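# Reproduce the reference drawing on the paper pad

## Task

Using the markers, draw a copy of the reference image named 'drawing' on the paper pad. The image represents the entire sheet, and its upper edge matches the pad's long side that lies farthest from the robot. The scrap strip next to the pad is not assessed.

## Robot and tools

Robot: two six-joint arms, left_arm and right_arm, each ending in a sixteen-motor, four-digit hand (three fingers plus a thumb). The left_arm carries a left hand and the right_arm a right hand; the left hand mirrors the right one. Calibrated base positions: left_arm (+0.029, +0.340, +0.013) m, right_arm (+0.031, -0.403, +0.013) m.

Scene frame: the origin is at table-top height, halfway between the nominal bases. +z points up, +x points out over the table, and +y points toward the left_arm. Positions, orientations, velocities and targets in results use this frame. Arm pose offsets in a call are expressed in each arm's current Hand target axes instead. Hand point axes (right hand): +z runs along the straightened fingers toward the tips, +x crosses the palm away from the thumb, +y leaves the palm face. On the left hand, +x points toward the thumb. A rigid mast sticks out on the palm side near the wrist and can collide with things.

A row holds 48 numbers, each in [-1, 1], and both arms are always included. Order: left_arm dx, dy, dz, rx, ry, rz; the left hand's 16 motor values; left current_limit; left speed; then the same 24 for the right_arm. Motor order for each hand: index_mcp, index_abd, index_pip, index_dip, middle_mcp, middle_abd, middle_pip, middle_dip, ring_mcp, ring_abd, ring_pip, ring_dip, thumb_cmc, thumb_axl, thumb_mcp, thumb_ipl. The pose values are offsets, not poses. They are measured from the Hand target at the start of the action, along that target's own axes. 1.0 equals 0.6 m of travel or 180 degrees of turn, and rx, ry, rz form one rotation vector. Six zeros hold the arm at its Hand target. Motor values are absolute goal angles, scaled linearly between each hinge's two stops, so -1 and +1 are the stops. Moving toward -1 bends a finger toward the palm. Straight values: _mcp +0.75, _abd 0.00, _pip +0.58, _dip +0.70, thumb_cmc +0.71, thumb_axl +0.68, thumb_mcp +0.23, thumb_ipl +0.17. A 0 in a motor column is itself a goal. To keep a hand unchanged, copy back its hand_goal, hand_current_limit and hand_speed. current_limit maps -1..+1 to 0..550 mA, with a floor of 11 mA. speed maps to (speed+1)/2 of 8.5 rad/s. Both start at +0.4 and -0.6 and persist until changed.

Tools:
- execute_actions(actions, cameras): actions is a list of actions. Each action has up to 15 rows, one row per 1/30 s control step. If an action has fewer rows, its last row repeats. Every row in an action counts from the action's starting Hand target, not from the row before. Sending the same offset again moves the arm further. Images come back only when actions is empty or cameras names some: "all", a list of names, or [].
- move(target, speed, blend, stop_force, zero, blocking, cameras): target is one 48-number row or up to 15 rows. All offsets count from the current Hand targets, not from the previous target. The arm moves in a straight line. speed is in m/s, from 0.002 to 3.6, default 0.25, and turning is limited to twice that in rad/s. It can be one number or one per target. blend is a corner radius in m; 0 means stop at each target. stop_force is in N, 3 to 120, shared by both arms; a path ends when the wrist sensor feels that push. zero (default true) re-zeros the wrist sensor before the move. blocking=false returns early, but cannot be combined with stop_force. A move lasts at most 10 s. The result adds a "move:" line with the outcome (done, off_target, moving, held, fault). limits=paced means the sent pose was clipped; limits=held means a check withheld steps.
- wait(seconds 0 to 10, cameras): the robot holds its last command.
- stop(cameras): brakes a running move.
- zoom_image(camera, region [x0, y0, x1, y1] pixels, at most 504 by 504): enlarges part of the latest image.
- show_instructions(): shows the reference image again.
- zero_wrist_force(arm: left_arm or right_arm).
- read_manual(section "licences").
- finished_scene(scene 1): ends the scene for good.

Cameras: cam_high, cam_low, cam_above (504x504 each), cam_left_wrist, cam_right_wrist (672x504 each).

Results: end_effector_position (m), end_effector_quat_wxyz and velocities, all in the scene frame. Hand target is the last commanded pose after clipping, and the next offsets start from it. The hand point often stops a little short; send the remaining distance as an offset. Also reported: joint positions and torques, plus per-motor hand_goal, hand_measured, hand_current_ma and hand_state. hand_state is one of moving, goal, blocked or overload. Wrist force and torque are given in the end effector axes, from the surface into the arm, plus a line with the peak since the last report. Results also show motor temperatures and any MOTOR HOT or fault lines.

Cautions: At each step the commanded orientation is clipped to within 32 degrees of the measured one. The arms are stiff. Aiming even slightly past a firm contact, such as a marker tip on paper, can cause a fault. A force near 150 N (plus or minus 25) or a joint torque limit stops that arm for 10 s; the wrist limit is 24.9 N m. Touch the paper slowly with a small stop_force, or aim just at the surface. Leave out stop_force when lifting away. A hand motor that stays at 495 mA or more for 5 s shuts down. Avoid arm-to-arm contact and do not close one hand on the other's fingers. Keep paths away from an arm's own base. Faster moves overshoot and strike harder. Motors heating to 85 °C brake the arm. Nothing may fall or be left off the table; marker drops, slams and hard pushes reduce the outcome. Loose objects may occasionally get nudged by outside pushes.

Each tool is called by a JSON object that holds its "op" and its "data", one argument or row to a line.

Reference images:

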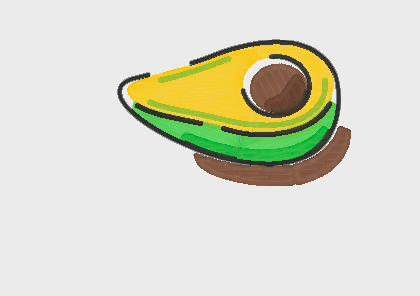

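## Session

{"op": "execute_actions", "data": {
  "actions": [],
  "cameras": ["all"]
}}

{"op": "show_instructions", "data": {

}}

Scene clock: 0.00 s.
left_arm: end_effector_position=(+0.3485, +0.2625, +0.1693) hand_goal=(+0.754, +0.000, +0.576, +0.696, +0.754, +0.000, +0.576, +0.696, +0.754, +0.000, +0.576, +0.696, +0.714, +0.678, +0.226, +0.168) hand_measured=(+0.754, +0.000, +0.576, +0.696, +0.754, +0.000, +0.576, +0.696, +0.754, +0.000, +0.576, +0.696, +0.714, +0.678, +0.226, +0.168) hand_current_ma=(+0, +0, +0, +0, +0, +0, +0, +0, +0, +0, +0, +0, +0, +0, +0, +0) hand_state=(goal, goal, goal, goal, goal, goal, goal, goal, goal, goal, goal, goal, goal, goal, goal, goal) hand_current_limit=0.40 hand_speed=-0.60 end_effector_quat_wxyz=(-0.054, +0.786, +0.603, -0.129) | right_arm: end_effector_position=(+0.9179, -0.7070, +0.2115) hand_goal=(+0.754, +0.000, +0.576, +0.696, +0.754, +0.000, +0.576, +0.696, +0.754, +0.000, +0.576, +0.696, +0.714, +0.678, +0.226, +0.168) hand_measured=(+0.754, +0.000, +0.576, +0.696, +0.754, +0.000, +0.576, +0.696, +0.754, +0.000, +0.576, +0.696, +0.714, +0.678, +0.226, +0.168) hand_current_ma=(+0, +0, +0, +0, +0, +0, +0, +0, +0, +0, +0, +0, +0, +0, +0, +0) hand_state=(goal, goal, goal, goal, goal, goal, goal, goal, goal, goal, goal, goal, goal, goal, goal, goal) hand_current_limit=0.40 hand_speed=-0.60 end_effector_quat_wxyz=(+0.207, +0.948, +0.130, +0.204)
Joint positions: left_arm=[3.396 -1.075 -2.346 -1.572 1.571 0.517] | right_arm=[-0.386 -0.66 0.964 -2.441 -1.741 0.903]
Joint velocities: within noise
Joint torques (N m): no reading
Motor temperatures (°C): left_arm=[31 32 31 37 39 42] | right_arm=[35 36 30 34 42 38]
Wrist force (N): no reading
Wrist torque (N m): no reading
Wrist force, peak (N): no reading
Hand target: left_arm +0.3485, +0.2625, +0.1693; -0.054, +0.786, +0.603, -0.129 | right_arm +0.9179, -0.7070, +0.2115; +0.207, +0.948, +0.130, +0.204

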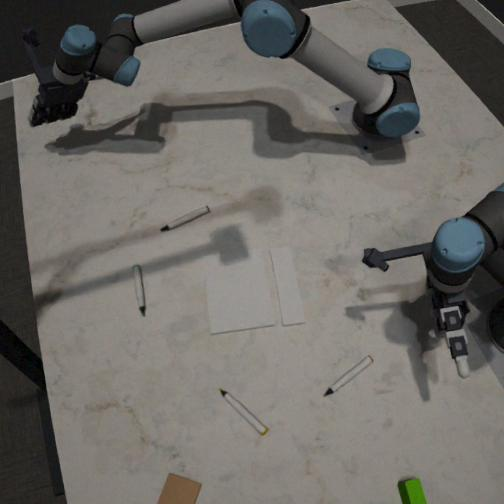

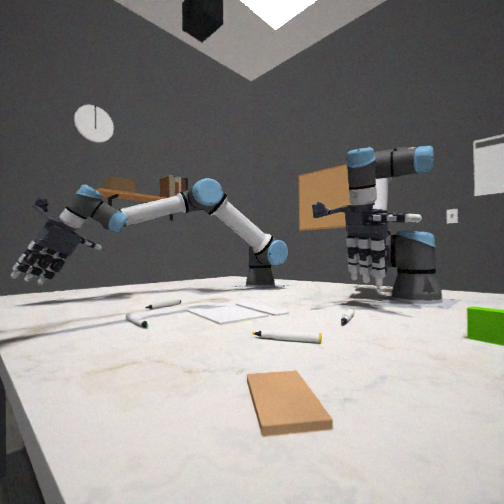

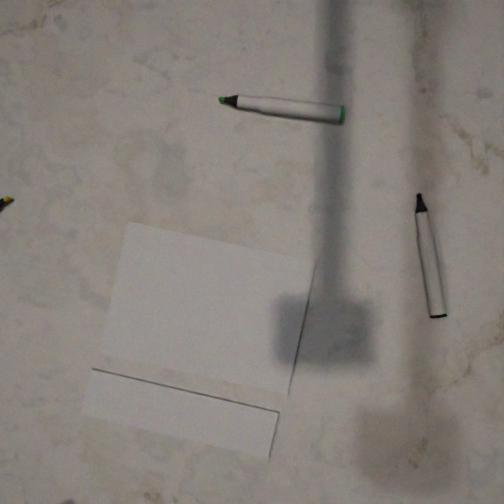

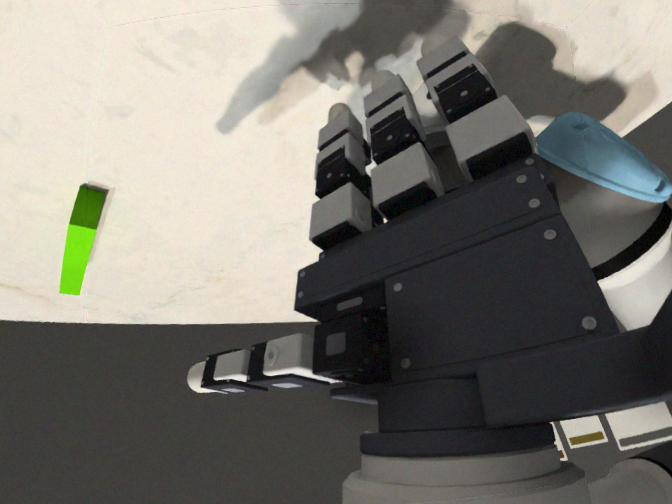

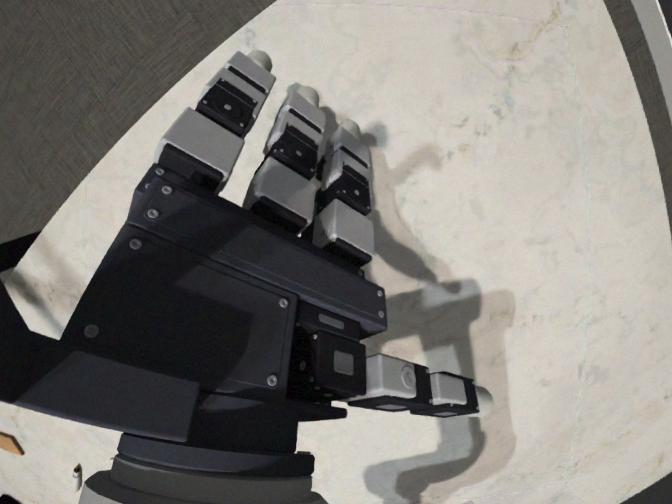

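Reference images for this scene: drawing.

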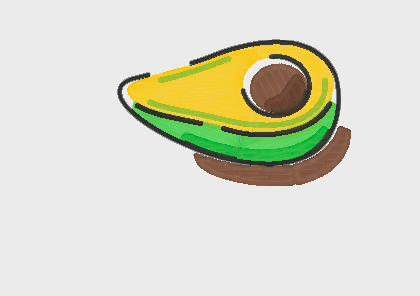

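{"op": "zoom_image", "data": {
  "camera": "cam_high",
  "region": [100, 180, 400, 480]
}}

{"op": "zoom_image", "data": {
  "camera": "cam_low",
  "region": [100, 270, 400, 370]
}}

{"op": "zoom_image", "data": {
  "camera": "cam_above",
  "region": [0, 60, 504, 504]
}}

Scaled by 1.680 from the camera's 504x504 image, which has a finer 720x720 frame.

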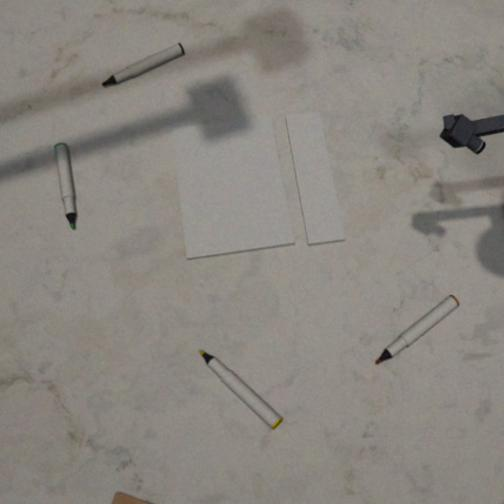

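Scaled by 1.680 from the camera's 504x504 image, which has a finer 720x720 frame.

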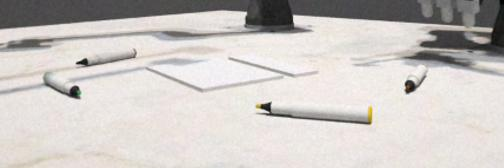

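Scaled by 1.000.

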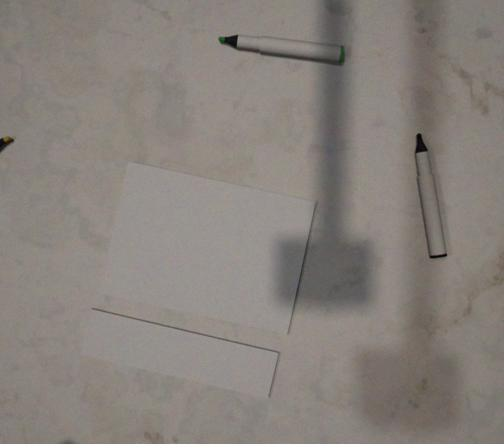

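{"op": "move", "data": {
  "target": [0,0,0,0,0,0, 0.754,0,0.576,0.696,0.754,0,0.576,0.696,0.754,0,0.576,0.696,0.714,0.678,0.226,0.168,0.4,-0.6, 0.0667,0.089,-0.166,0,0,-0.706, 0.959,0,-0.547,0.217,0.959,0,-0.547,0.217,0.9,0,0.576,0.696,-0.686,0.677,-0.247,0.059,0.4,-0.7],
  "speed": 0.3,
  "cameras": ["cam_high", "cam_right_wrist"]
}}

Scene clock: 339.27 s.
left_arm: end_effector_position=(+0.3485, +0.2625, +0.1693) hand_goal=(+0.754, +0.000, +0.576, +0.696, +0.754, +0.000, +0.576, +0.696, +0.754, +0.000, +0.576, +0.696, +0.714, +0.678, +0.226, +0.168) hand_measured=(+0.752, +0.000, +0.576, +0.696, +0.752, +0.000, +0.576, +0.696, +0.752, +0.000, +0.576, +0.696, +0.714, +0.678, +0.224, +0.168) hand_current_ma=(-3, +0, +2, +0, -3, +0, +2, +0, -3, +0, +2, +0, +1, -2, -8, -1) hand_state=(goal, goal, goal, goal, goal, goal, goal, goal, goal, goal, goal, goal, goal, goal, goal, goal) hand_current_limit=0.40 hand_speed=-0.60 end_effector_quat_wxyz=(-0.054, +0.786, +0.603, -0.129) | right_arm: end_effector_position=(+0.9180, -0.7071, +0.3314) hand_goal=(+0.960, +0.000, -0.546, +0.218, +0.960, +0.000, -0.546, +0.218, +0.900, +0.000, +0.576, +0.696, -0.686, +0.678, -0.246, +0.060) hand_measured=(+0.962, +0.000, -0.540, +0.222, +0.962, +0.000, -0.540, +0.222, +0.900, +0.000, +0.576, +0.696, -0.688, +0.678, -0.248, +0.062) hand_current_ma=(+1, +0, +9, +3, +1, +0, +9, +3, +0, +0, +0, +0, -2, -1, -2, +1) hand_state=(goal, goal, goal, goal, goal, goal, goal, goal, goal, goal, goal, goal, goal, goal, goal, goal) hand_current_limit=0.40 hand_speed=-0.70 end_effector_quat_wxyz=(+0.274, +0.306, +0.907, -0.094)
Joint positions: left_arm=[3.396 -1.075 -2.346 -1.572 1.571 0.517] | right_arm=[-0.587 -0.828 0.913 -2.242 -1.631 -1.485]
Joint torques (N m): left_arm=[2.48 1.34 21.71 2.22 -0.16 0.02] | right_arm=[-5.74 -40.37 -28.06 -0.08 1.43 -1.24]
Wrist force (N): left_arm=[0.2 0.1 0.0] | right_arm=[1.6 1.0 -0.9]
Wrist torque (N m): left_arm=[0.01 -0.03 0.01] | right_arm=[0.13 -0.01 0.23]
Wrist force, peak (N): left_arm=[0.0 0.4 0.2] | right_arm=[1.5 1.0 -1.2]
Hand target: left_arm +0.3485, +0.2625, +0.1693; -0.054, +0.786, +0.603, -0.129 | right_arm +0.9180, -0.7071, +0.3314; +0.274, +0.306, +0.907, -0.094
Off the commanded pose: left_arm 0.000 m, 0 deg | right_arm 0.000 m, 0 deg.
move: done
Images, in order (width x height): cam_high 504x504, cam_right_wrist 672x504.

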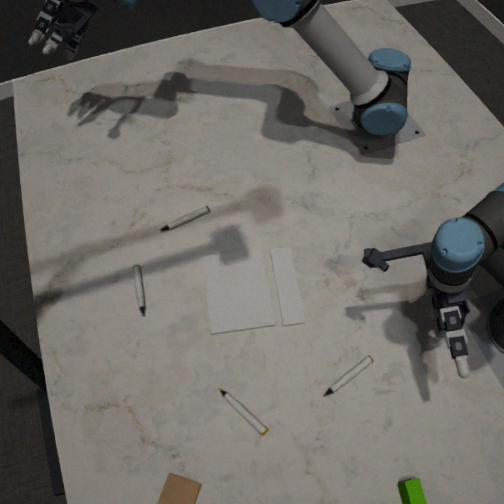

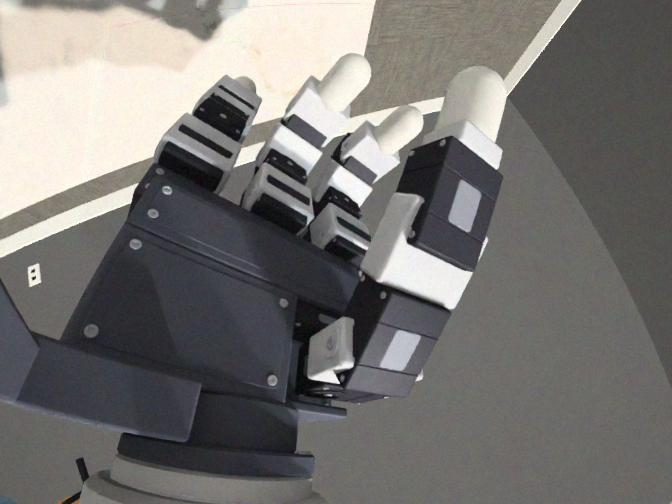

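{"op": "move", "data": {
  "target": [0,0,0,0,0,0, 0.754,0,0.576,0.696,0.754,0,0.576,0.696,0.754,0,0.576,0.696,0.714,0.678,0.226,0.168,0.4,-0.6, 0.771,0.277,-0.354,0.2315,0.030,-0.310, 0.959,0,-0.547,0.217,0.959,0,-0.547,0.217,0.9,0,0.576,0.696,-0.686,0.677,-0.247,0.059,0.4,-0.7],
  "speed": 0.3,
  "cameras": ["all"]
}}

Scene clock: 351.40 s.
left_arm: end_effector_position=(+0.3485, +0.2625, +0.1693) hand_goal=(+0.754, +0.000, +0.576, +0.696, +0.754, +0.000, +0.576, +0.696, +0.754, +0.000, +0.576, +0.696, +0.714, +0.678, +0.226, +0.168) hand_measured=(+0.752, +0.000, +0.576, +0.696, +0.752, +0.000, +0.576, +0.696, +0.752, +0.000, +0.576, +0.696, +0.714, +0.678, +0.224, +0.168) hand_current_ma=(-3, +0, +2, +0, -3, +0, +2, +0, -3, +0, +2, +0, +1, -2, -8, -1) hand_state=(goal, goal, goal, goal, goal, goal, goal, goal, goal, goal, goal, goal, goal, goal, goal, goal) hand_current_limit=0.40 hand_speed=-0.60 end_effector_quat_wxyz=(-0.054, +0.786, +0.603, -0.129) | right_arm: end_effector_position=(+0.6193, -0.2701, +0.2507) hand_goal=(+0.960, +0.000, -0.546, +0.218, +0.960, +0.000, -0.546, +0.218, +0.900, +0.000, +0.576, +0.696, -0.686, +0.678, -0.246, +0.060) hand_measured=(+0.954, +0.000, -0.544, +0.222, +0.954, +0.000, -0.544, +0.220, +0.892, +0.000, +0.576, +0.696, -0.688, +0.678, -0.246, +0.062) hand_current_ma=(-8, +0, +3, +3, -7, +0, +3, +3, -14, +0, +0, +0, -2, -1, +0, +1) hand_state=(goal, goal, goal, goal, goal, goal, goal, goal, goal, goal, goal, goal, goal, goal, goal, goal) hand_current_limit=0.40 hand_speed=-0.70 end_effector_quat_wxyz=(+0.037, -0.066, +0.863, -0.499)
Joint positions: left_arm=[3.396 -1.075 -2.346 -1.572 1.571 0.517] | right_arm=[0.223 -1.266 1.583 -1.695 -2.608 -1.349]
Joint torques (N m): left_arm=[1.56 1.56 22.06 2.29 -0.23 0.02] | right_arm=[7.29 -22.6 -27.84 0.2 -3.1 2.13]
Wrist force (N): left_arm=[-0.1 -0.1 0.0] | right_arm=[1.0 1.2 -1.1]
Wrist torque (N m): left_arm=[-0.01 0.01 0.00] | right_arm=[-0.04 0.02 -0.03]
Wrist force, peak (N): left_arm=[0.1 0.4 -0.2] | right_arm=[1.5 2.2 -2.2]
Hand target: left_arm +0.3485, +0.2625, +0.1693; -0.054, +0.786, +0.603, -0.129 | right_arm +0.6193, -0.2701, +0.2507; +0.037, -0.066, +0.863, -0.499
Off the commanded pose: left_arm 0.000 m, 0 deg | right_arm 0.000 m, 0 deg.
move: done

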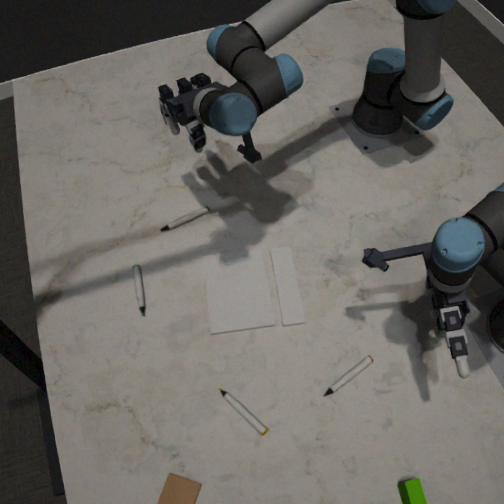

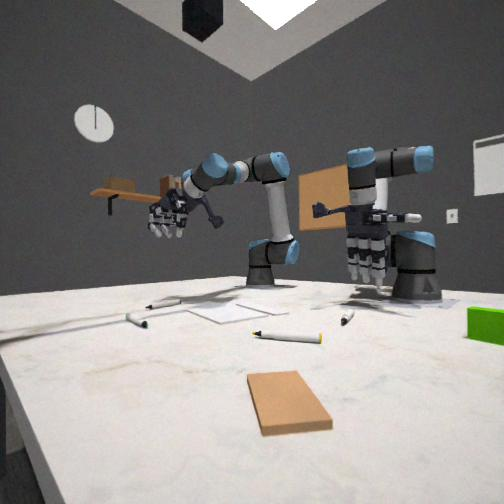

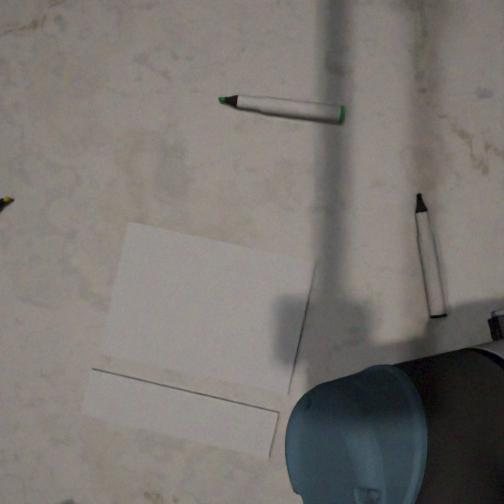

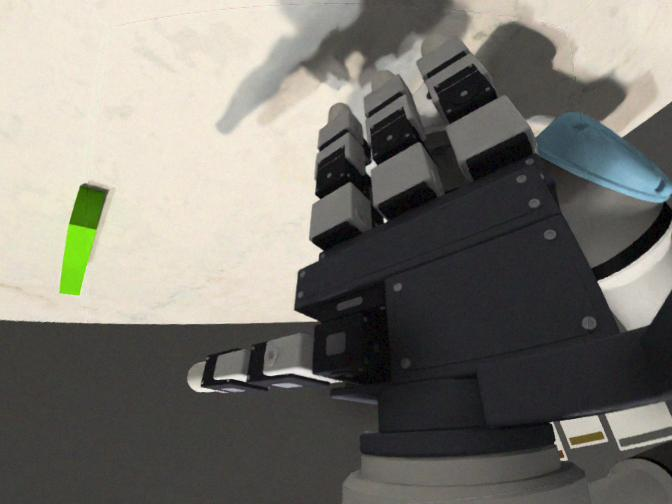

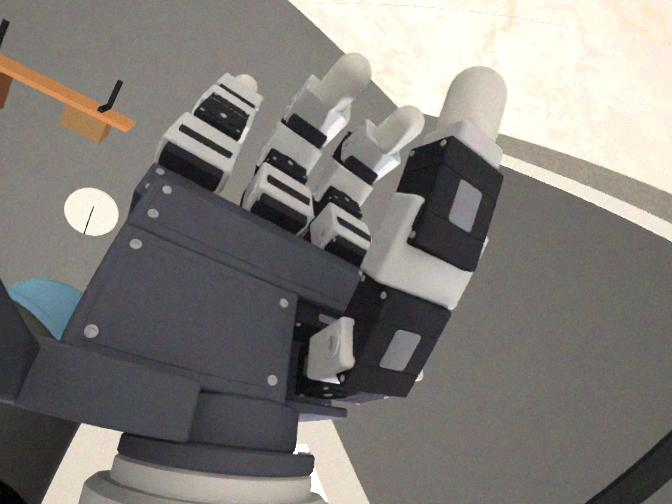

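{"op": "move", "data": {
  "target": [0,0,0,0,0,0, 0.754,0,0.576,0.696,0.754,0,0.576,0.696,0.754,0,0.576,0.696,0.714,0.678,0.226,0.168,0.4,-0.6, 0,0.245,0.1417,0,0,0, 0.959,0,-0.547,0.217,0.959,0,-0.547,0.217,0.9,0,0.576,0.696,-0.686,0.677,-0.247,0.059,0.4,-0.7],
  "speed": 0.2,
  "cameras": ["cam_high", "cam_above", "cam_low"]
}}

Scene clock: 365.53 s.
left_arm: end_effector_position=(+0.3485, +0.2625, +0.1693) hand_goal=(+0.754, +0.000, +0.576, +0.696, +0.754, +0.000, +0.576, +0.696, +0.754, +0.000, +0.576, +0.696, +0.714, +0.678, +0.226, +0.168) hand_measured=(+0.752, +0.000, +0.576, +0.696, +0.752, +0.000, +0.576, +0.696, +0.752, +0.000, +0.576, +0.696, +0.714, +0.678, +0.224, +0.168) hand_current_ma=(-3, +0, +2, +0, -3, +0, +2, +0, -3, +0, +2, +0, +1, -2, -8, -1) hand_state=(goal, goal, goal, goal, goal, goal, goal, goal, goal, goal, goal, goal, goal, goal, goal, goal) hand_current_limit=0.40 hand_speed=-0.60 end_effector_quat_wxyz=(-0.054, +0.786, +0.603, -0.129) | right_arm: end_effector_position=(+0.6191, -0.2703, +0.0810) hand_goal=(+0.960, +0.000, -0.546, +0.218, +0.960, +0.000, -0.546, +0.218, +0.900, +0.000, +0.576, +0.696, -0.686, +0.678, -0.246, +0.060) hand_measured=(+0.954, +0.000, -0.544, +0.222, +0.954, +0.000, -0.544, +0.220, +0.890, +0.000, +0.576, +0.696, -0.688, +0.678, -0.246, +0.062) hand_current_ma=(-9, +0, +3, +3, -8, +0, +3, +3, -16, +0, +0, +0, -2, -1, +0, +1) hand_state=(goal, goal, goal, goal, goal, goal, goal, goal, goal, goal, goal, goal, goal, goal, goal, goal) hand_current_limit=0.40 hand_speed=-0.70 end_effector_quat_wxyz=(+0.037, -0.066, +0.863, -0.499)
Joint positions: left_arm=[3.396 -1.075 -2.346 -1.572 1.571 0.517] | right_arm=[0.223 -1.067 1.788 -2.099 -2.608 -1.349]
Joint torques (N m): left_arm=[2.36 1.94 21.75 2.28 -0.27 -0.04] | right_arm=[-5.98 -25.88 -9.51 -4.04 -0.31 -1.12]
Wrist force (N): left_arm=[0.0 0.2 -0.2] | right_arm=[1.2 1.3 -1.2]
Wrist torque (N m): left_arm=[0.05 -0.01 -0.01] | right_arm=[0.00 -0.02 0.11]
Wrist force, peak (N): left_arm=[0.2 0.4 -0.2] | right_arm=[1.3 2.8 -0.6]
Hand target: left_arm +0.3485, +0.2625, +0.1693; -0.054, +0.786, +0.603, -0.129 | right_arm +0.6191, -0.2703, +0.0809; +0.037, -0.066, +0.863, -0.499
Off the commanded pose: left_arm 0.000 m, 0 deg | right_arm 0.000 m, 0 deg.
move: done
Images, in order (width x height): cam_high 504x504, cam_low 504x504, cam_above 504x504.

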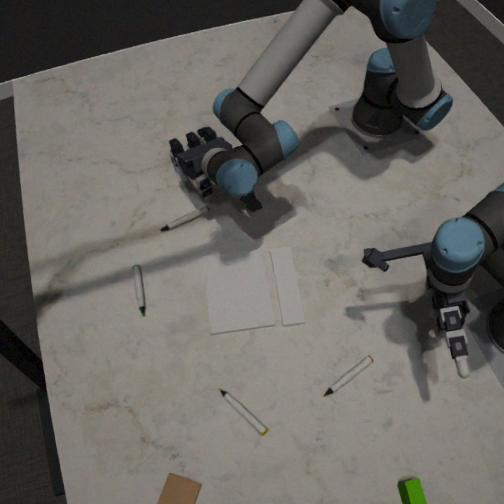

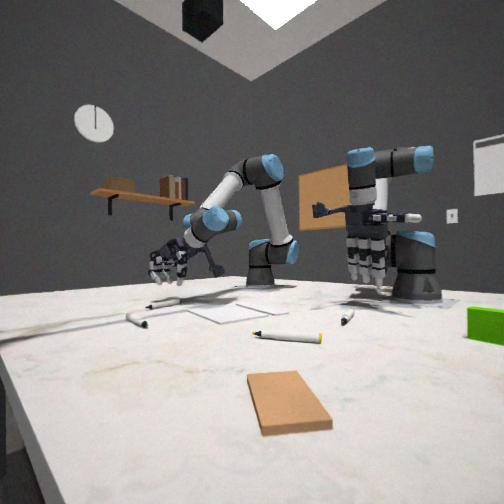

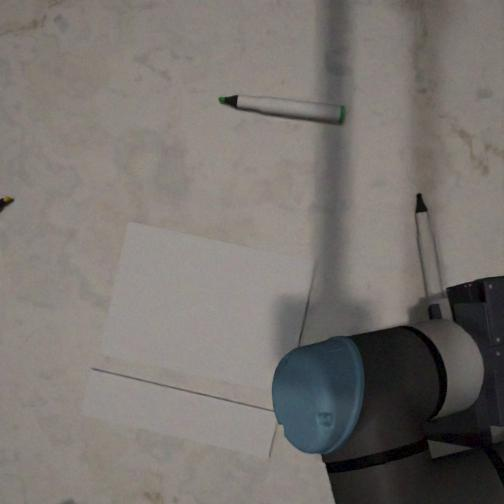

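{"op": "zoom_image", "data": {
  "camera": "cam_high",
  "region": [130, 100, 310, 280]
}}

{"op": "zoom_image", "data": {
  "camera": "cam_low",
  "region": [100, 220, 260, 340]
}}

{"op": "execute_actions", "data": {
  "actions": [],
  "cameras": ["cam_right_wrist"]
}}

Scaled by 2.800 from the camera's 504x504 image, which has a finer 720x720 frame.

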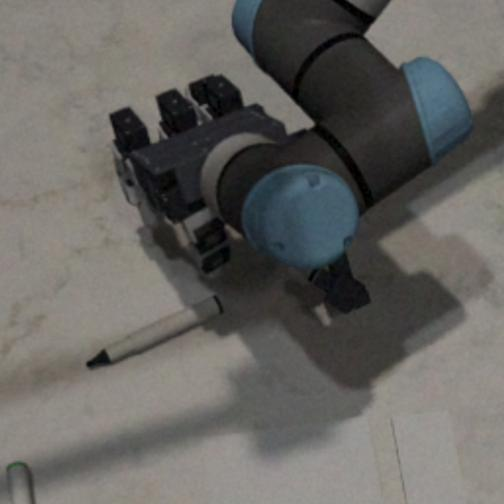

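Scaled by 3.150 from the camera's 504x504 image, which has a finer 720x720 frame.

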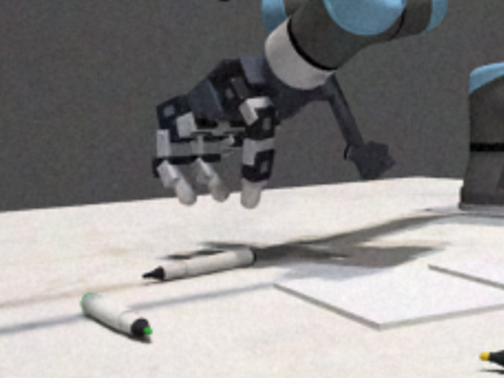

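Scene clock: 396.63 s.
left_arm: end_effector_position=(+0.3485, +0.2625, +0.1693) hand_goal=(+0.754, +0.000, +0.576, +0.696, +0.754, +0.000, +0.576, +0.696, +0.754, +0.000, +0.576, +0.696, +0.714, +0.678, +0.226, +0.168) hand_measured=(+0.752, +0.000, +0.576, +0.696, +0.752, +0.000, +0.576, +0.696, +0.752, +0.000, +0.576, +0.696, +0.714, +0.678, +0.224, +0.168) hand_current_ma=(-3, +0, +2, +0, -3, +0, +2, +0, -3, +0, +2, +0, +1, -2, -8, -1) hand_state=(goal, goal, goal, goal, goal, goal, goal, goal, goal, goal, goal, goal, goal, goal, goal, goal) hand_current_limit=0.40 hand_speed=-0.60 end_effector_quat_wxyz=(-0.054, +0.786, +0.603, -0.129) | right_arm: end_effector_position=(+0.6191, -0.2703, +0.0809) hand_goal=(+0.960, +0.000, -0.546, +0.218, +0.960, +0.000, -0.546, +0.218, +0.900, +0.000, +0.576, +0.696, -0.686, +0.678, -0.246, +0.060) hand_measured=(+0.954, +0.000, -0.544, +0.222, +0.954, +0.000, -0.544, +0.220, +0.890, +0.000, +0.576, +0.696, -0.688, +0.678, -0.246, +0.062) hand_current_ma=(-9, +0, +3, +3, -8, +0, +3, +3, -16, +0, +0, +0, -2, -1, +0, +1) hand_state=(goal, goal, goal, goal, goal, goal, goal, goal, goal, goal, goal, goal, goal, goal, goal, goal) hand_current_limit=0.40 hand_speed=-0.70 end_effector_quat_wxyz=(+0.037, -0.066, +0.863, -0.499)
Joint positions: left_arm=[3.396 -1.075 -2.346 -1.572 1.571 0.517] | right_arm=[0.223 -1.066 1.788 -2.099 -2.608 -1.349]
Joint velocities: within noise
Joint torques (N m): left_arm=[1.67 1.57 22.02 2.35 -0.25 0.11] | right_arm=[-5.33 -26.52 -10 -4.16 -0.09 -1.25]
Motor temperatures (°C): left_arm=[31 32 31 37 39 42] | right_arm=[34 35 30 34 41 38]
Wrist force (N): left_arm=[0.2 0.0 -0.2] | right_arm=[1.3 1.3 -1.0]
Wrist torque (N m): left_arm=[0.01 -0.03 0.01] | right_arm=[-0.03 -0.03 0.12]
Wrist force, peak (N): left_arm=[0.1 0.4 -0.2] | right_arm=[1.3 1.6 -1.3]
Hand target: left_arm +0.3485, +0.2625, +0.1693; -0.054, +0.786, +0.603, -0.129 | right_arm +0.6191, -0.2703, +0.0809; +0.037, -0.066, +0.863, -0.499
Off the commanded pose: left_arm 0.000 m, 0 deg | right_arm 0.000 m, 0 deg.
Images, in order (width x height): cam_right_wrist 672x504.

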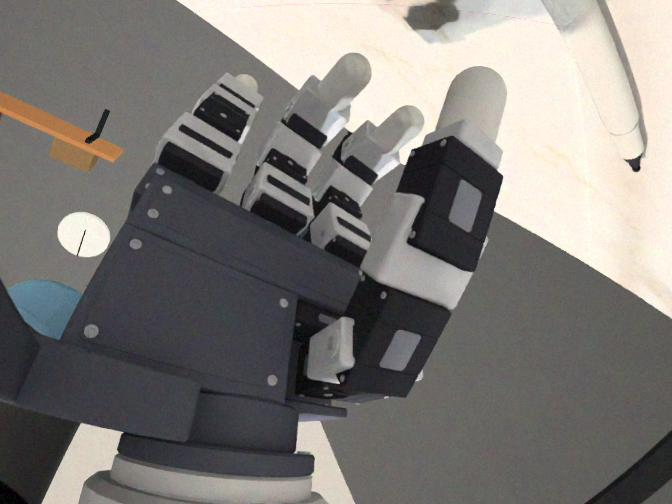

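{"op": "move", "data": {
  "target": [0,0,0,0,0,0, 0.754,0,0.576,0.696,0.754,0,0.576,0.696,0.754,0,0.576,0.696,0.714,0.678,0.226,0.168,0.4,-0.6, -0.0745,0.0239,-0.0415,0,0,0, 0.959,0,-0.547,0.217,0.959,0,-0.547,0.217,0.9,0,0.576,0.696,-0.686,0.677,-0.247,0.059,0.4,-0.7],
  "speed": 0.1,
  "cameras": ["cam_high", "cam_right_wrist", "cam_low", "cam_above"]
}}

Scene clock: 416.83 s.
left_arm: end_effector_position=(+0.3485, +0.2625, +0.1693) hand_goal=(+0.754, +0.000, +0.576, +0.696, +0.754, +0.000, +0.576, +0.696, +0.754, +0.000, +0.576, +0.696, +0.714, +0.678, +0.226, +0.168) hand_measured=(+0.752, +0.000, +0.576, +0.696, +0.752, +0.000, +0.576, +0.696, +0.752, +0.000, +0.576, +0.696, +0.714, +0.678, +0.224, +0.168) hand_current_ma=(-3, +0, +2, +0, -3, +0, +2, +0, -3, +0, +2, +0, +1, -2, -8, -1) hand_state=(goal, goal, goal, goal, goal, goal, goal, goal, goal, goal, goal, goal, goal, goal, goal, goal) hand_current_limit=0.40 hand_speed=-0.60 end_effector_quat_wxyz=(-0.054, +0.786, +0.603, -0.129) | right_arm: end_effector_position=(+0.6590, -0.2352, +0.0809) hand_goal=(+0.960, +0.000, -0.546, +0.218, +0.960, +0.000, -0.546, +0.218, +0.900, +0.000, +0.576, +0.696, -0.686, +0.678, -0.246, +0.060) hand_measured=(+0.954, +0.000, -0.544, +0.222, +0.954, +0.000, -0.544, +0.220, +0.890, +0.000, +0.576, +0.696, -0.688, +0.678, -0.246, +0.062) hand_current_ma=(-9, +0, +3, +3, -8, +0, +3, +3, -16, +0, +0, +0, -2, -1, +0, +1) hand_state=(goal, goal, goal, goal, goal, goal, goal, goal, goal, goal, goal, goal, goal, goal, goal, goal) hand_current_limit=0.40 hand_speed=-0.70 end_effector_quat_wxyz=(+0.037, -0.066, +0.863, -0.499)
Joint positions: left_arm=[3.396 -1.075 -2.346 -1.572 1.571 0.517] | right_arm=[0.259 -0.975 1.611 -1.955 -2.6 -1.28]
Joint torques (N m): left_arm=[2.11 1.45 22.36 2.41 -0.17 0.05] | right_arm=[7.29 -30.19 -24.64 0.46 -0.02 1.87]
Wrist force (N): left_arm=[0.0 0.1 0.0] | right_arm=[1.2 1.5 -1.2]
Wrist torque (N m): left_arm=[0.01 0.00 -0.01] | right_arm=[0.03 -0.01 0.02]
Wrist force, peak (N): left_arm=[0.4 0.3 0.0] | right_arm=[1.6 1.4 -1.5]
Hand target: left_arm +0.3485, +0.2625, +0.1693; -0.054, +0.786, +0.603, -0.129 | right_arm +0.6590, -0.2352, +0.0809; +0.037, -0.066, +0.863, -0.499
Off the commanded pose: left_arm 0.000 m, 0 deg | right_arm 0.000 m, 0 deg.
move: done
Images, in order (width x height): cam_high 504x504, cam_low 504x504, cam_above 504x504, cam_right_wrist 672x504.

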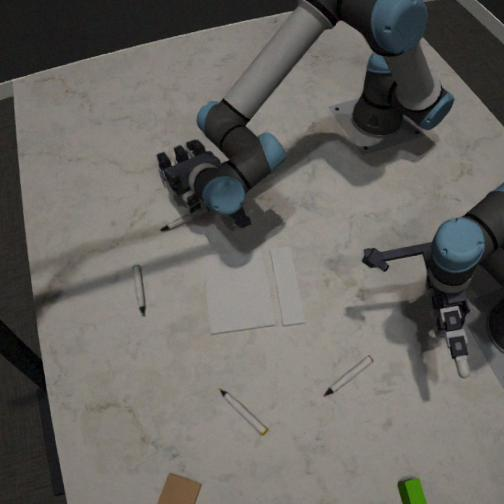

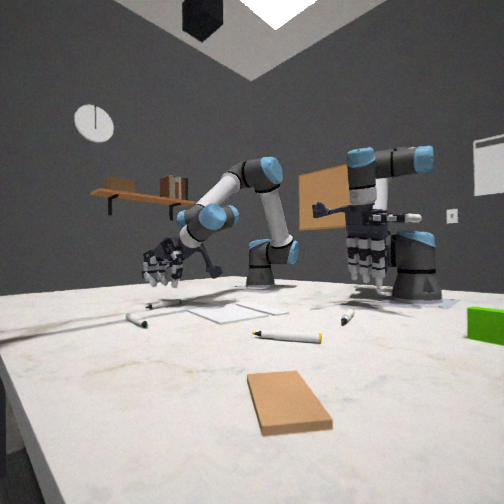

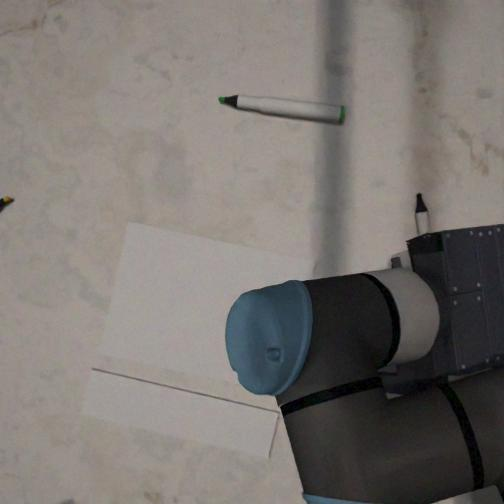

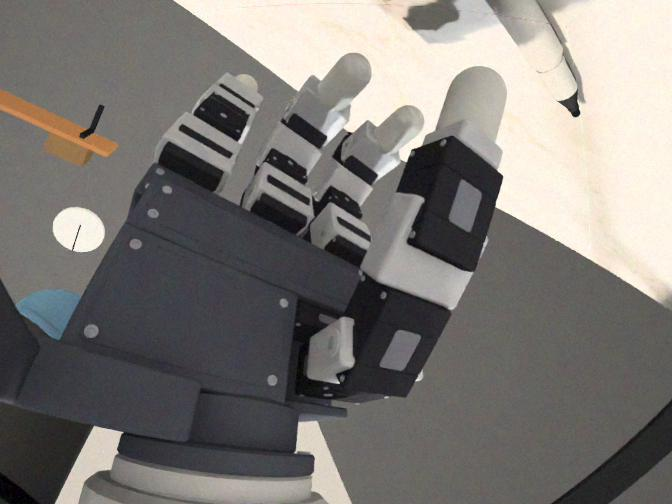

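{"op": "move", "data": {
  "target": [0,0,0,0,0,0, 0.754,0,0.576,0.696,0.754,0,0.576,0.696,0.754,0,0.576,0.696,0.714,0.678,0.226,0.168,0.4,-0.6, -0.0297,0.0257,0.0588,0,0,0, 0.959,0,-0.547,0.217,0.959,0,-0.547,0.217,0.9,0,0.576,0.696,-0.686,0.677,-0.247,0.059,0.4,-0.7],
  "speed": 0.1,
  "cameras": ["cam_high", "cam_right_wrist", "cam_low"]
}}

{"op": "zoom_image", "data": {
  "camera": "cam_low",
  "region": [100, 220, 260, 340]
}}

Scene clock: 479.00 s.
left_arm: end_effector_position=(+0.3485, +0.2625, +0.1693) hand_goal=(+0.754, +0.000, +0.576, +0.696, +0.754, +0.000, +0.576, +0.696, +0.754, +0.000, +0.576, +0.696, +0.714, +0.678, +0.226, +0.168) hand_measured=(+0.752, +0.000, +0.576, +0.696, +0.752, +0.000, +0.576, +0.696, +0.752, +0.000, +0.576, +0.696, +0.714, +0.678, +0.224, +0.168) hand_current_ma=(-3, +0, +2, +0, -3, +0, +2, +0, -3, +0, +2, +0, +1, -2, -8, -1) hand_state=(goal, goal, goal, goal, goal, goal, goal, goal, goal, goal, goal, goal, goal, goal, goal, goal) hand_current_limit=0.40 hand_speed=-0.60 end_effector_quat_wxyz=(-0.054, +0.786, +0.603, -0.129) | right_arm: end_effector_position=(+0.6800, -0.2551, +0.0499) hand_goal=(+0.960, +0.000, -0.546, +0.218, +0.960, +0.000, -0.546, +0.218, +0.900, +0.000, +0.576, +0.696, -0.686, +0.678, -0.246, +0.060) hand_measured=(+0.954, +0.000, -0.544, +0.222, +0.954, +0.000, -0.544, +0.220, +0.890, +0.000, +0.576, +0.696, -0.688, +0.678, -0.246, +0.062) hand_current_ma=(-9, +0, +3, +3, -8, +0, +3, +3, -16, +0, +0, +0, -2, -1, +0, +1) hand_state=(goal, goal, goal, goal, goal, goal, goal, goal, goal, goal, goal, goal, goal, goal, goal, goal) hand_current_limit=0.40 hand_speed=-0.70 end_effector_quat_wxyz=(+0.037, -0.066, +0.863, -0.499)
Joint positions: left_arm=[3.396 -1.075 -2.346 -1.572 1.571 0.517] | right_arm=[0.221 -0.906 1.605 -2.081 -2.608 -1.353]
Joint torques (N m): left_arm=[1.54 1.31 22.23 2.47 -0.27 0.16] | right_arm=[-5.07 -32.58 -23.46 -4.23 -3.18 -1.16]
Wrist force (N): left_arm=[0.0 0.1 0.0] | right_arm=[1.1 1.3 -1.1]
Wrist torque (N m): left_arm=[0.02 0.00 -0.01] | right_arm=[-0.02 0.00 0.13]
Wrist force, peak (N): left_arm=[0.3 0.3 0.0] | right_arm=[1.2 1.1 -2.5]
Hand target: left_arm +0.3485, +0.2625, +0.1693; -0.054, +0.786, +0.603, -0.129 | right_arm +0.6800, -0.2551, +0.0499; +0.037, -0.066, +0.863, -0.499
Off the commanded pose: left_arm 0.000 m, 0 deg | right_arm 0.000 m, 0 deg.
move: done
Images, in order (width x height): cam_high 504x504, cam_low 504x504, cam_right_wrist 672x504.

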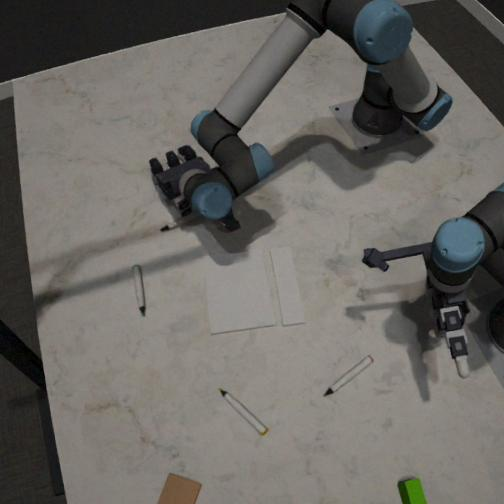

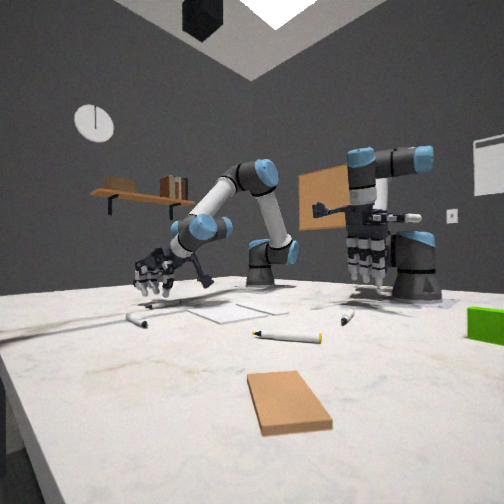

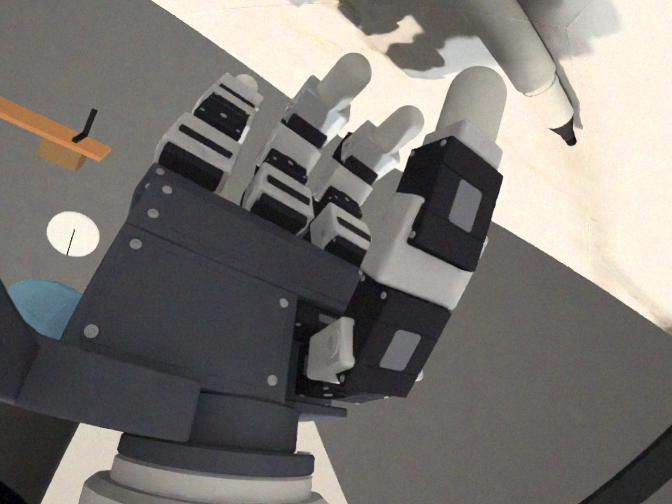

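Scaled by 3.150 from the camera's 504x504 image, which has a finer 720x720 frame.

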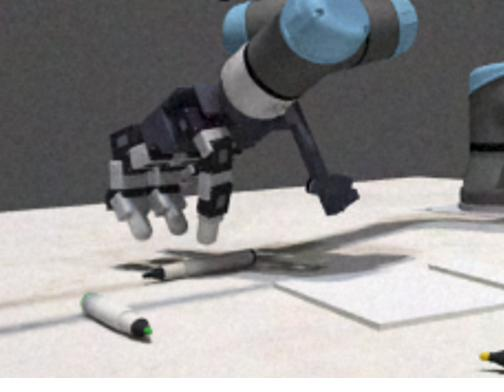

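{"op": "move", "data": {
  "target": [
    [0,0,0,0,0,0, 0.754,0,0.576,0.696,0.754,0,0.576,0.696,0.754,0,0.576,0.696,0.714,0.678,0.226,0.168,0.4,-0.6, 0,0.0033,-0.0058,0,0,0, 0.959,0,-0.547,0.217,0.959,0,-0.547,0.217,0.9,0,0.576,0.696,-0.686,0.677,-0.247,0.059,0.4,-0.7],
    [0,0,0,0,0,0, 0.754,0,0.576,0.696,0.754,0,0.576,0.696,0.754,0,0.576,0.696,0.714,0.678,0.226,0.168,0.4,-0.6, 0,0.0467,0.0192,0,0,0, 0.959,0,-0.547,0.217,0.959,0,-0.547,0.217,0.9,0,0.576,0.696,-0.686,0.677,-0.247,0.059,0.4,-0.7]
  ],
  "speed": 0.015,
  "stop_force": 3,
  "cameras": ["cam_right_wrist", "cam_low"]
}}

{"op": "zoom_image", "data": {
  "camera": "cam_low",
  "region": [100, 220, 260, 340]
}}

Scene clock: 501.60 s.
left_arm: end_effector_position=(+0.3485, +0.2625, +0.1693) hand_goal=(+0.754, +0.000, +0.576, +0.696, +0.754, +0.000, +0.576, +0.696, +0.754, +0.000, +0.576, +0.696, +0.714, +0.678, +0.226, +0.168) hand_measured=(+0.752, +0.000, +0.576, +0.696, +0.752, +0.000, +0.576, +0.696, +0.752, +0.000, +0.576, +0.696, +0.714, +0.678, +0.224, +0.168) hand_current_ma=(-3, +0, +2, +0, -3, +0, +2, +0, -3, +0, +2, +0, +1, -2, -8, -1) hand_state=(goal, goal, goal, goal, goal, goal, goal, goal, goal, goal, goal, goal, goal, goal, goal, goal) hand_current_limit=0.40 hand_speed=-0.60 end_effector_quat_wxyz=(-0.054, +0.786, +0.603, -0.129) | right_arm: end_effector_position=(+0.6794, -0.2511, +0.0198) hand_goal=(+0.960, +0.000, -0.546, +0.218, +0.960, +0.000, -0.546, +0.218, +0.900, +0.000, +0.576, +0.696, -0.686, +0.678, -0.246, +0.060) hand_measured=(+0.954, +0.000, -0.544, +0.222, +0.954, +0.000, -0.544, +0.220, +0.890, +0.000, +0.576, +0.696, -0.688, +0.678, -0.246, +0.062) hand_current_ma=(-9, +0, +3, +3, -8, +0, +3, +3, -16, +0, +0, +0, -2, -1, +0, +1) hand_state=(goal, goal, goal, goal, goal, goal, goal, goal, goal, goal, goal, goal, goal, goal, goal, goal) hand_current_limit=0.40 hand_speed=-0.70 end_effector_quat_wxyz=(+0.037, -0.066, +0.863, -0.499)
Joint positions: left_arm=[3.396 -1.075 -2.346 -1.572 1.571 0.517] | right_arm=[0.227 -0.858 1.612 -2.126 -2.607 -1.341]
Joint torques (N m): left_arm=[1.62 1.52 22.63 2.53 -0.35 0.16] | right_arm=[6.4 -33.48 -8.94 -3.98 -0.23 -0.67]
Wrist force (N): left_arm=[0.0 0.2 0.0] | right_arm=[1.0 1.7 -0.9]
Wrist torque (N m): left_arm=[0.02 0.00 -0.01] | right_arm=[0.02 0.01 -0.01]
Wrist force, peak (N): left_arm=[0.4 0.1 -0.1] | right_arm=[1.3 1.8 -1.4]
Hand target: left_arm +0.3485, +0.2625, +0.1693; -0.054, +0.786, +0.603, -0.129 | right_arm +0.6794, -0.2511, +0.0198; +0.037, -0.066, +0.863, -0.499
Off the commanded pose: left_arm 0.000 m, 0 deg | right_arm 0.000 m, 0 deg.
move: done
Images, in order (width x height): cam_low 504x504, cam_right_wrist 672x504.

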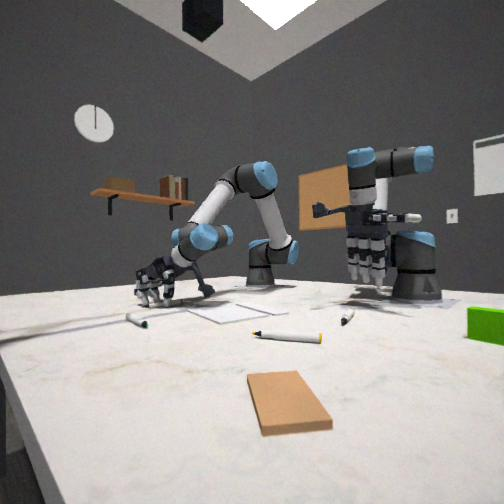

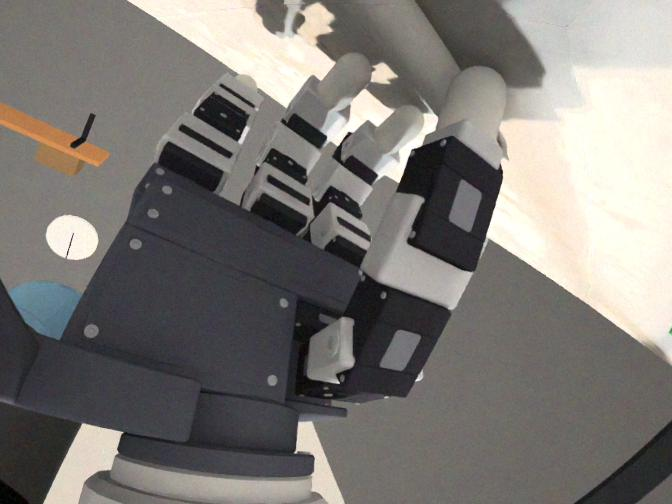

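Scaled by 3.150 from the camera's 504x504 image, which has a finer 720x720 frame.

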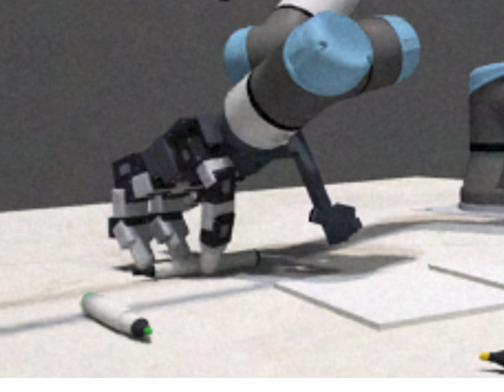

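{"op": "move", "data": {
  "target": [0,0,0,0,0,0, 0.754,0,0.576,0.696,0.754,0,0.576,0.696,0.754,0,0.576,0.696,0.714,0.678,0.226,0.168,0.4,-0.6, 0,0.0217,0.0125,0,0,0, 0.959,0,-0.547,0.217,0.959,0,-0.547,0.217,0.9,0,0.576,0.696,-0.686,0.677,-0.247,0.059,0.4,-0.7],
  "speed": 0.01,
  "stop_force": 3,
  "cameras": ["cam_right_wrist", "cam_low"]
}}

{"op": "zoom_image", "data": {
  "camera": "cam_low",
  "region": [110, 240, 230, 330]
}}

Scene clock: 508.50 s.
left_arm: end_effector_position=(+0.3485, +0.2625, +0.1693) hand_goal=(+0.754, +0.000, +0.576, +0.696, +0.754, +0.000, +0.576, +0.696, +0.754, +0.000, +0.576, +0.696, +0.714, +0.678, +0.226, +0.168) hand_measured=(+0.752, +0.000, +0.576, +0.696, +0.752, +0.000, +0.576, +0.696, +0.752, +0.000, +0.576, +0.696, +0.714, +0.678, +0.224, +0.168) hand_current_ma=(-3, +0, +2, +0, -3, +0, +2, +0, -3, +0, +2, +0, +1, -2, -8, -1) hand_state=(goal, goal, goal, goal, goal, goal, goal, goal, goal, goal, goal, goal, goal, goal, goal, goal) hand_current_limit=0.40 hand_speed=-0.60 end_effector_quat_wxyz=(-0.054, +0.786, +0.603, -0.129) | right_arm: end_effector_position=(+0.6794, -0.2511, +0.0189) hand_goal=(+0.960, +0.000, -0.546, +0.218, +0.960, +0.000, -0.546, +0.218, +0.900, +0.000, +0.576, +0.696, -0.686, +0.678, -0.246, +0.060) hand_measured=(+0.954, +0.000, -0.544, +0.222, +0.954, +0.000, -0.544, +0.220, +0.890, +0.000, +0.576, +0.696, -0.688, +0.678, -0.246, +0.060) hand_current_ma=(-9, +0, +3, +3, -8, +0, +3, +3, -16, +0, +0, +0, -2, -1, +0, -1) hand_state=(goal, goal, goal, goal, goal, goal, goal, goal, goal, goal, goal, goal, goal, goal, goal, goal) hand_current_limit=0.40 hand_speed=-0.70 end_effector_quat_wxyz=(+0.037, -0.066, +0.863, -0.499)
Joint positions: left_arm=[3.396 -1.075 -2.346 -1.572 1.571 0.517] | right_arm=[0.227 -0.856 1.612 -2.128 -2.607 -1.341]
Joint torques (N m): left_arm=[1.73 1.16 23.04 2.59 -0.46 0.21] | right_arm=[2.08 -55.63 -21.79 0.93 -0.75 -0.21]
Wrist force (N): left_arm=[0.3 0.0 0.0] | right_arm=[1.0 -0.4 -2.7]
Wrist torque (N m): left_arm=[-0.01 -0.03 0.02] | right_arm=[-0.13 0.00 0.00]
Wrist force, peak (N): left_arm=[0.2 0.4 0.1] | right_arm=[0.8 -3.3 -5.9]
Hand target: left_arm +0.3485, +0.2625, +0.1693; -0.054, +0.786, +0.603, -0.129 | right_arm +0.6794, -0.2511, +0.0189; +0.037, -0.066, +0.863, -0.499 (not the last commanded pose)
Off the commanded pose: left_arm 0.000 m, 0 deg | right_arm 0.014 m, 0 deg.
move: contact (right_arm)
Images, in order (width x height): cam_low 504x504, cam_right_wrist 672x504.

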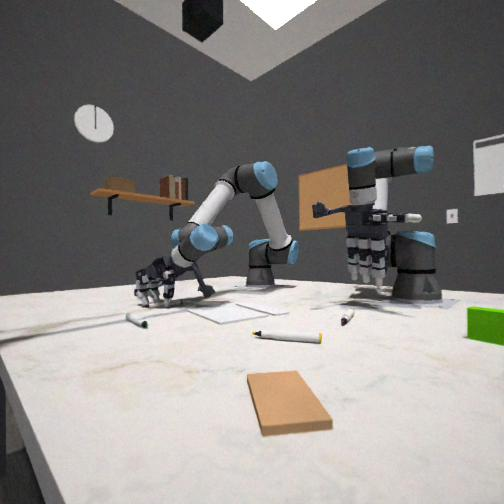

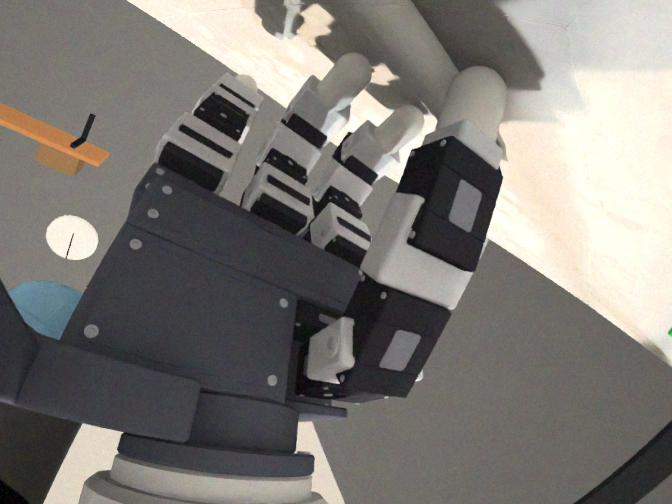

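Scaled by 4.200 from the camera's 504x504 image, which has a finer 720x720 frame.

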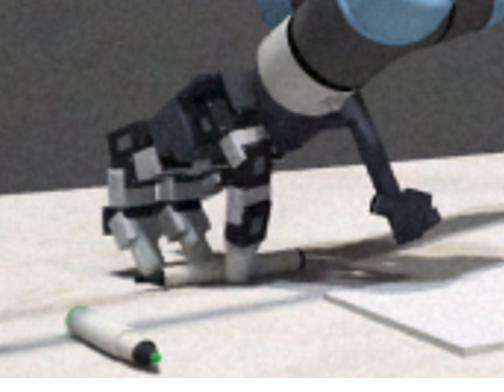

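{"op": "zoom_image", "data": {
  "camera": "cam_right_wrist",
  "region": [300, 0, 600, 225]
}}

{"op": "zoom_image", "data": {
  "camera": "cam_low",
  "region": [125, 270, 195, 322]
}}

Scaled by 1.680 from the camera's 672x504 image, which has a finer 960x720 frame.

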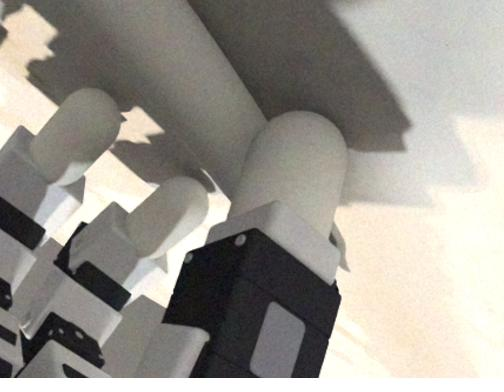

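Scaled by 7.200 from the camera's 504x504 image, which has a finer 720x720 frame.

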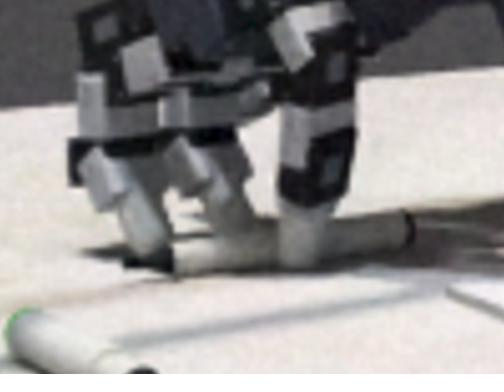

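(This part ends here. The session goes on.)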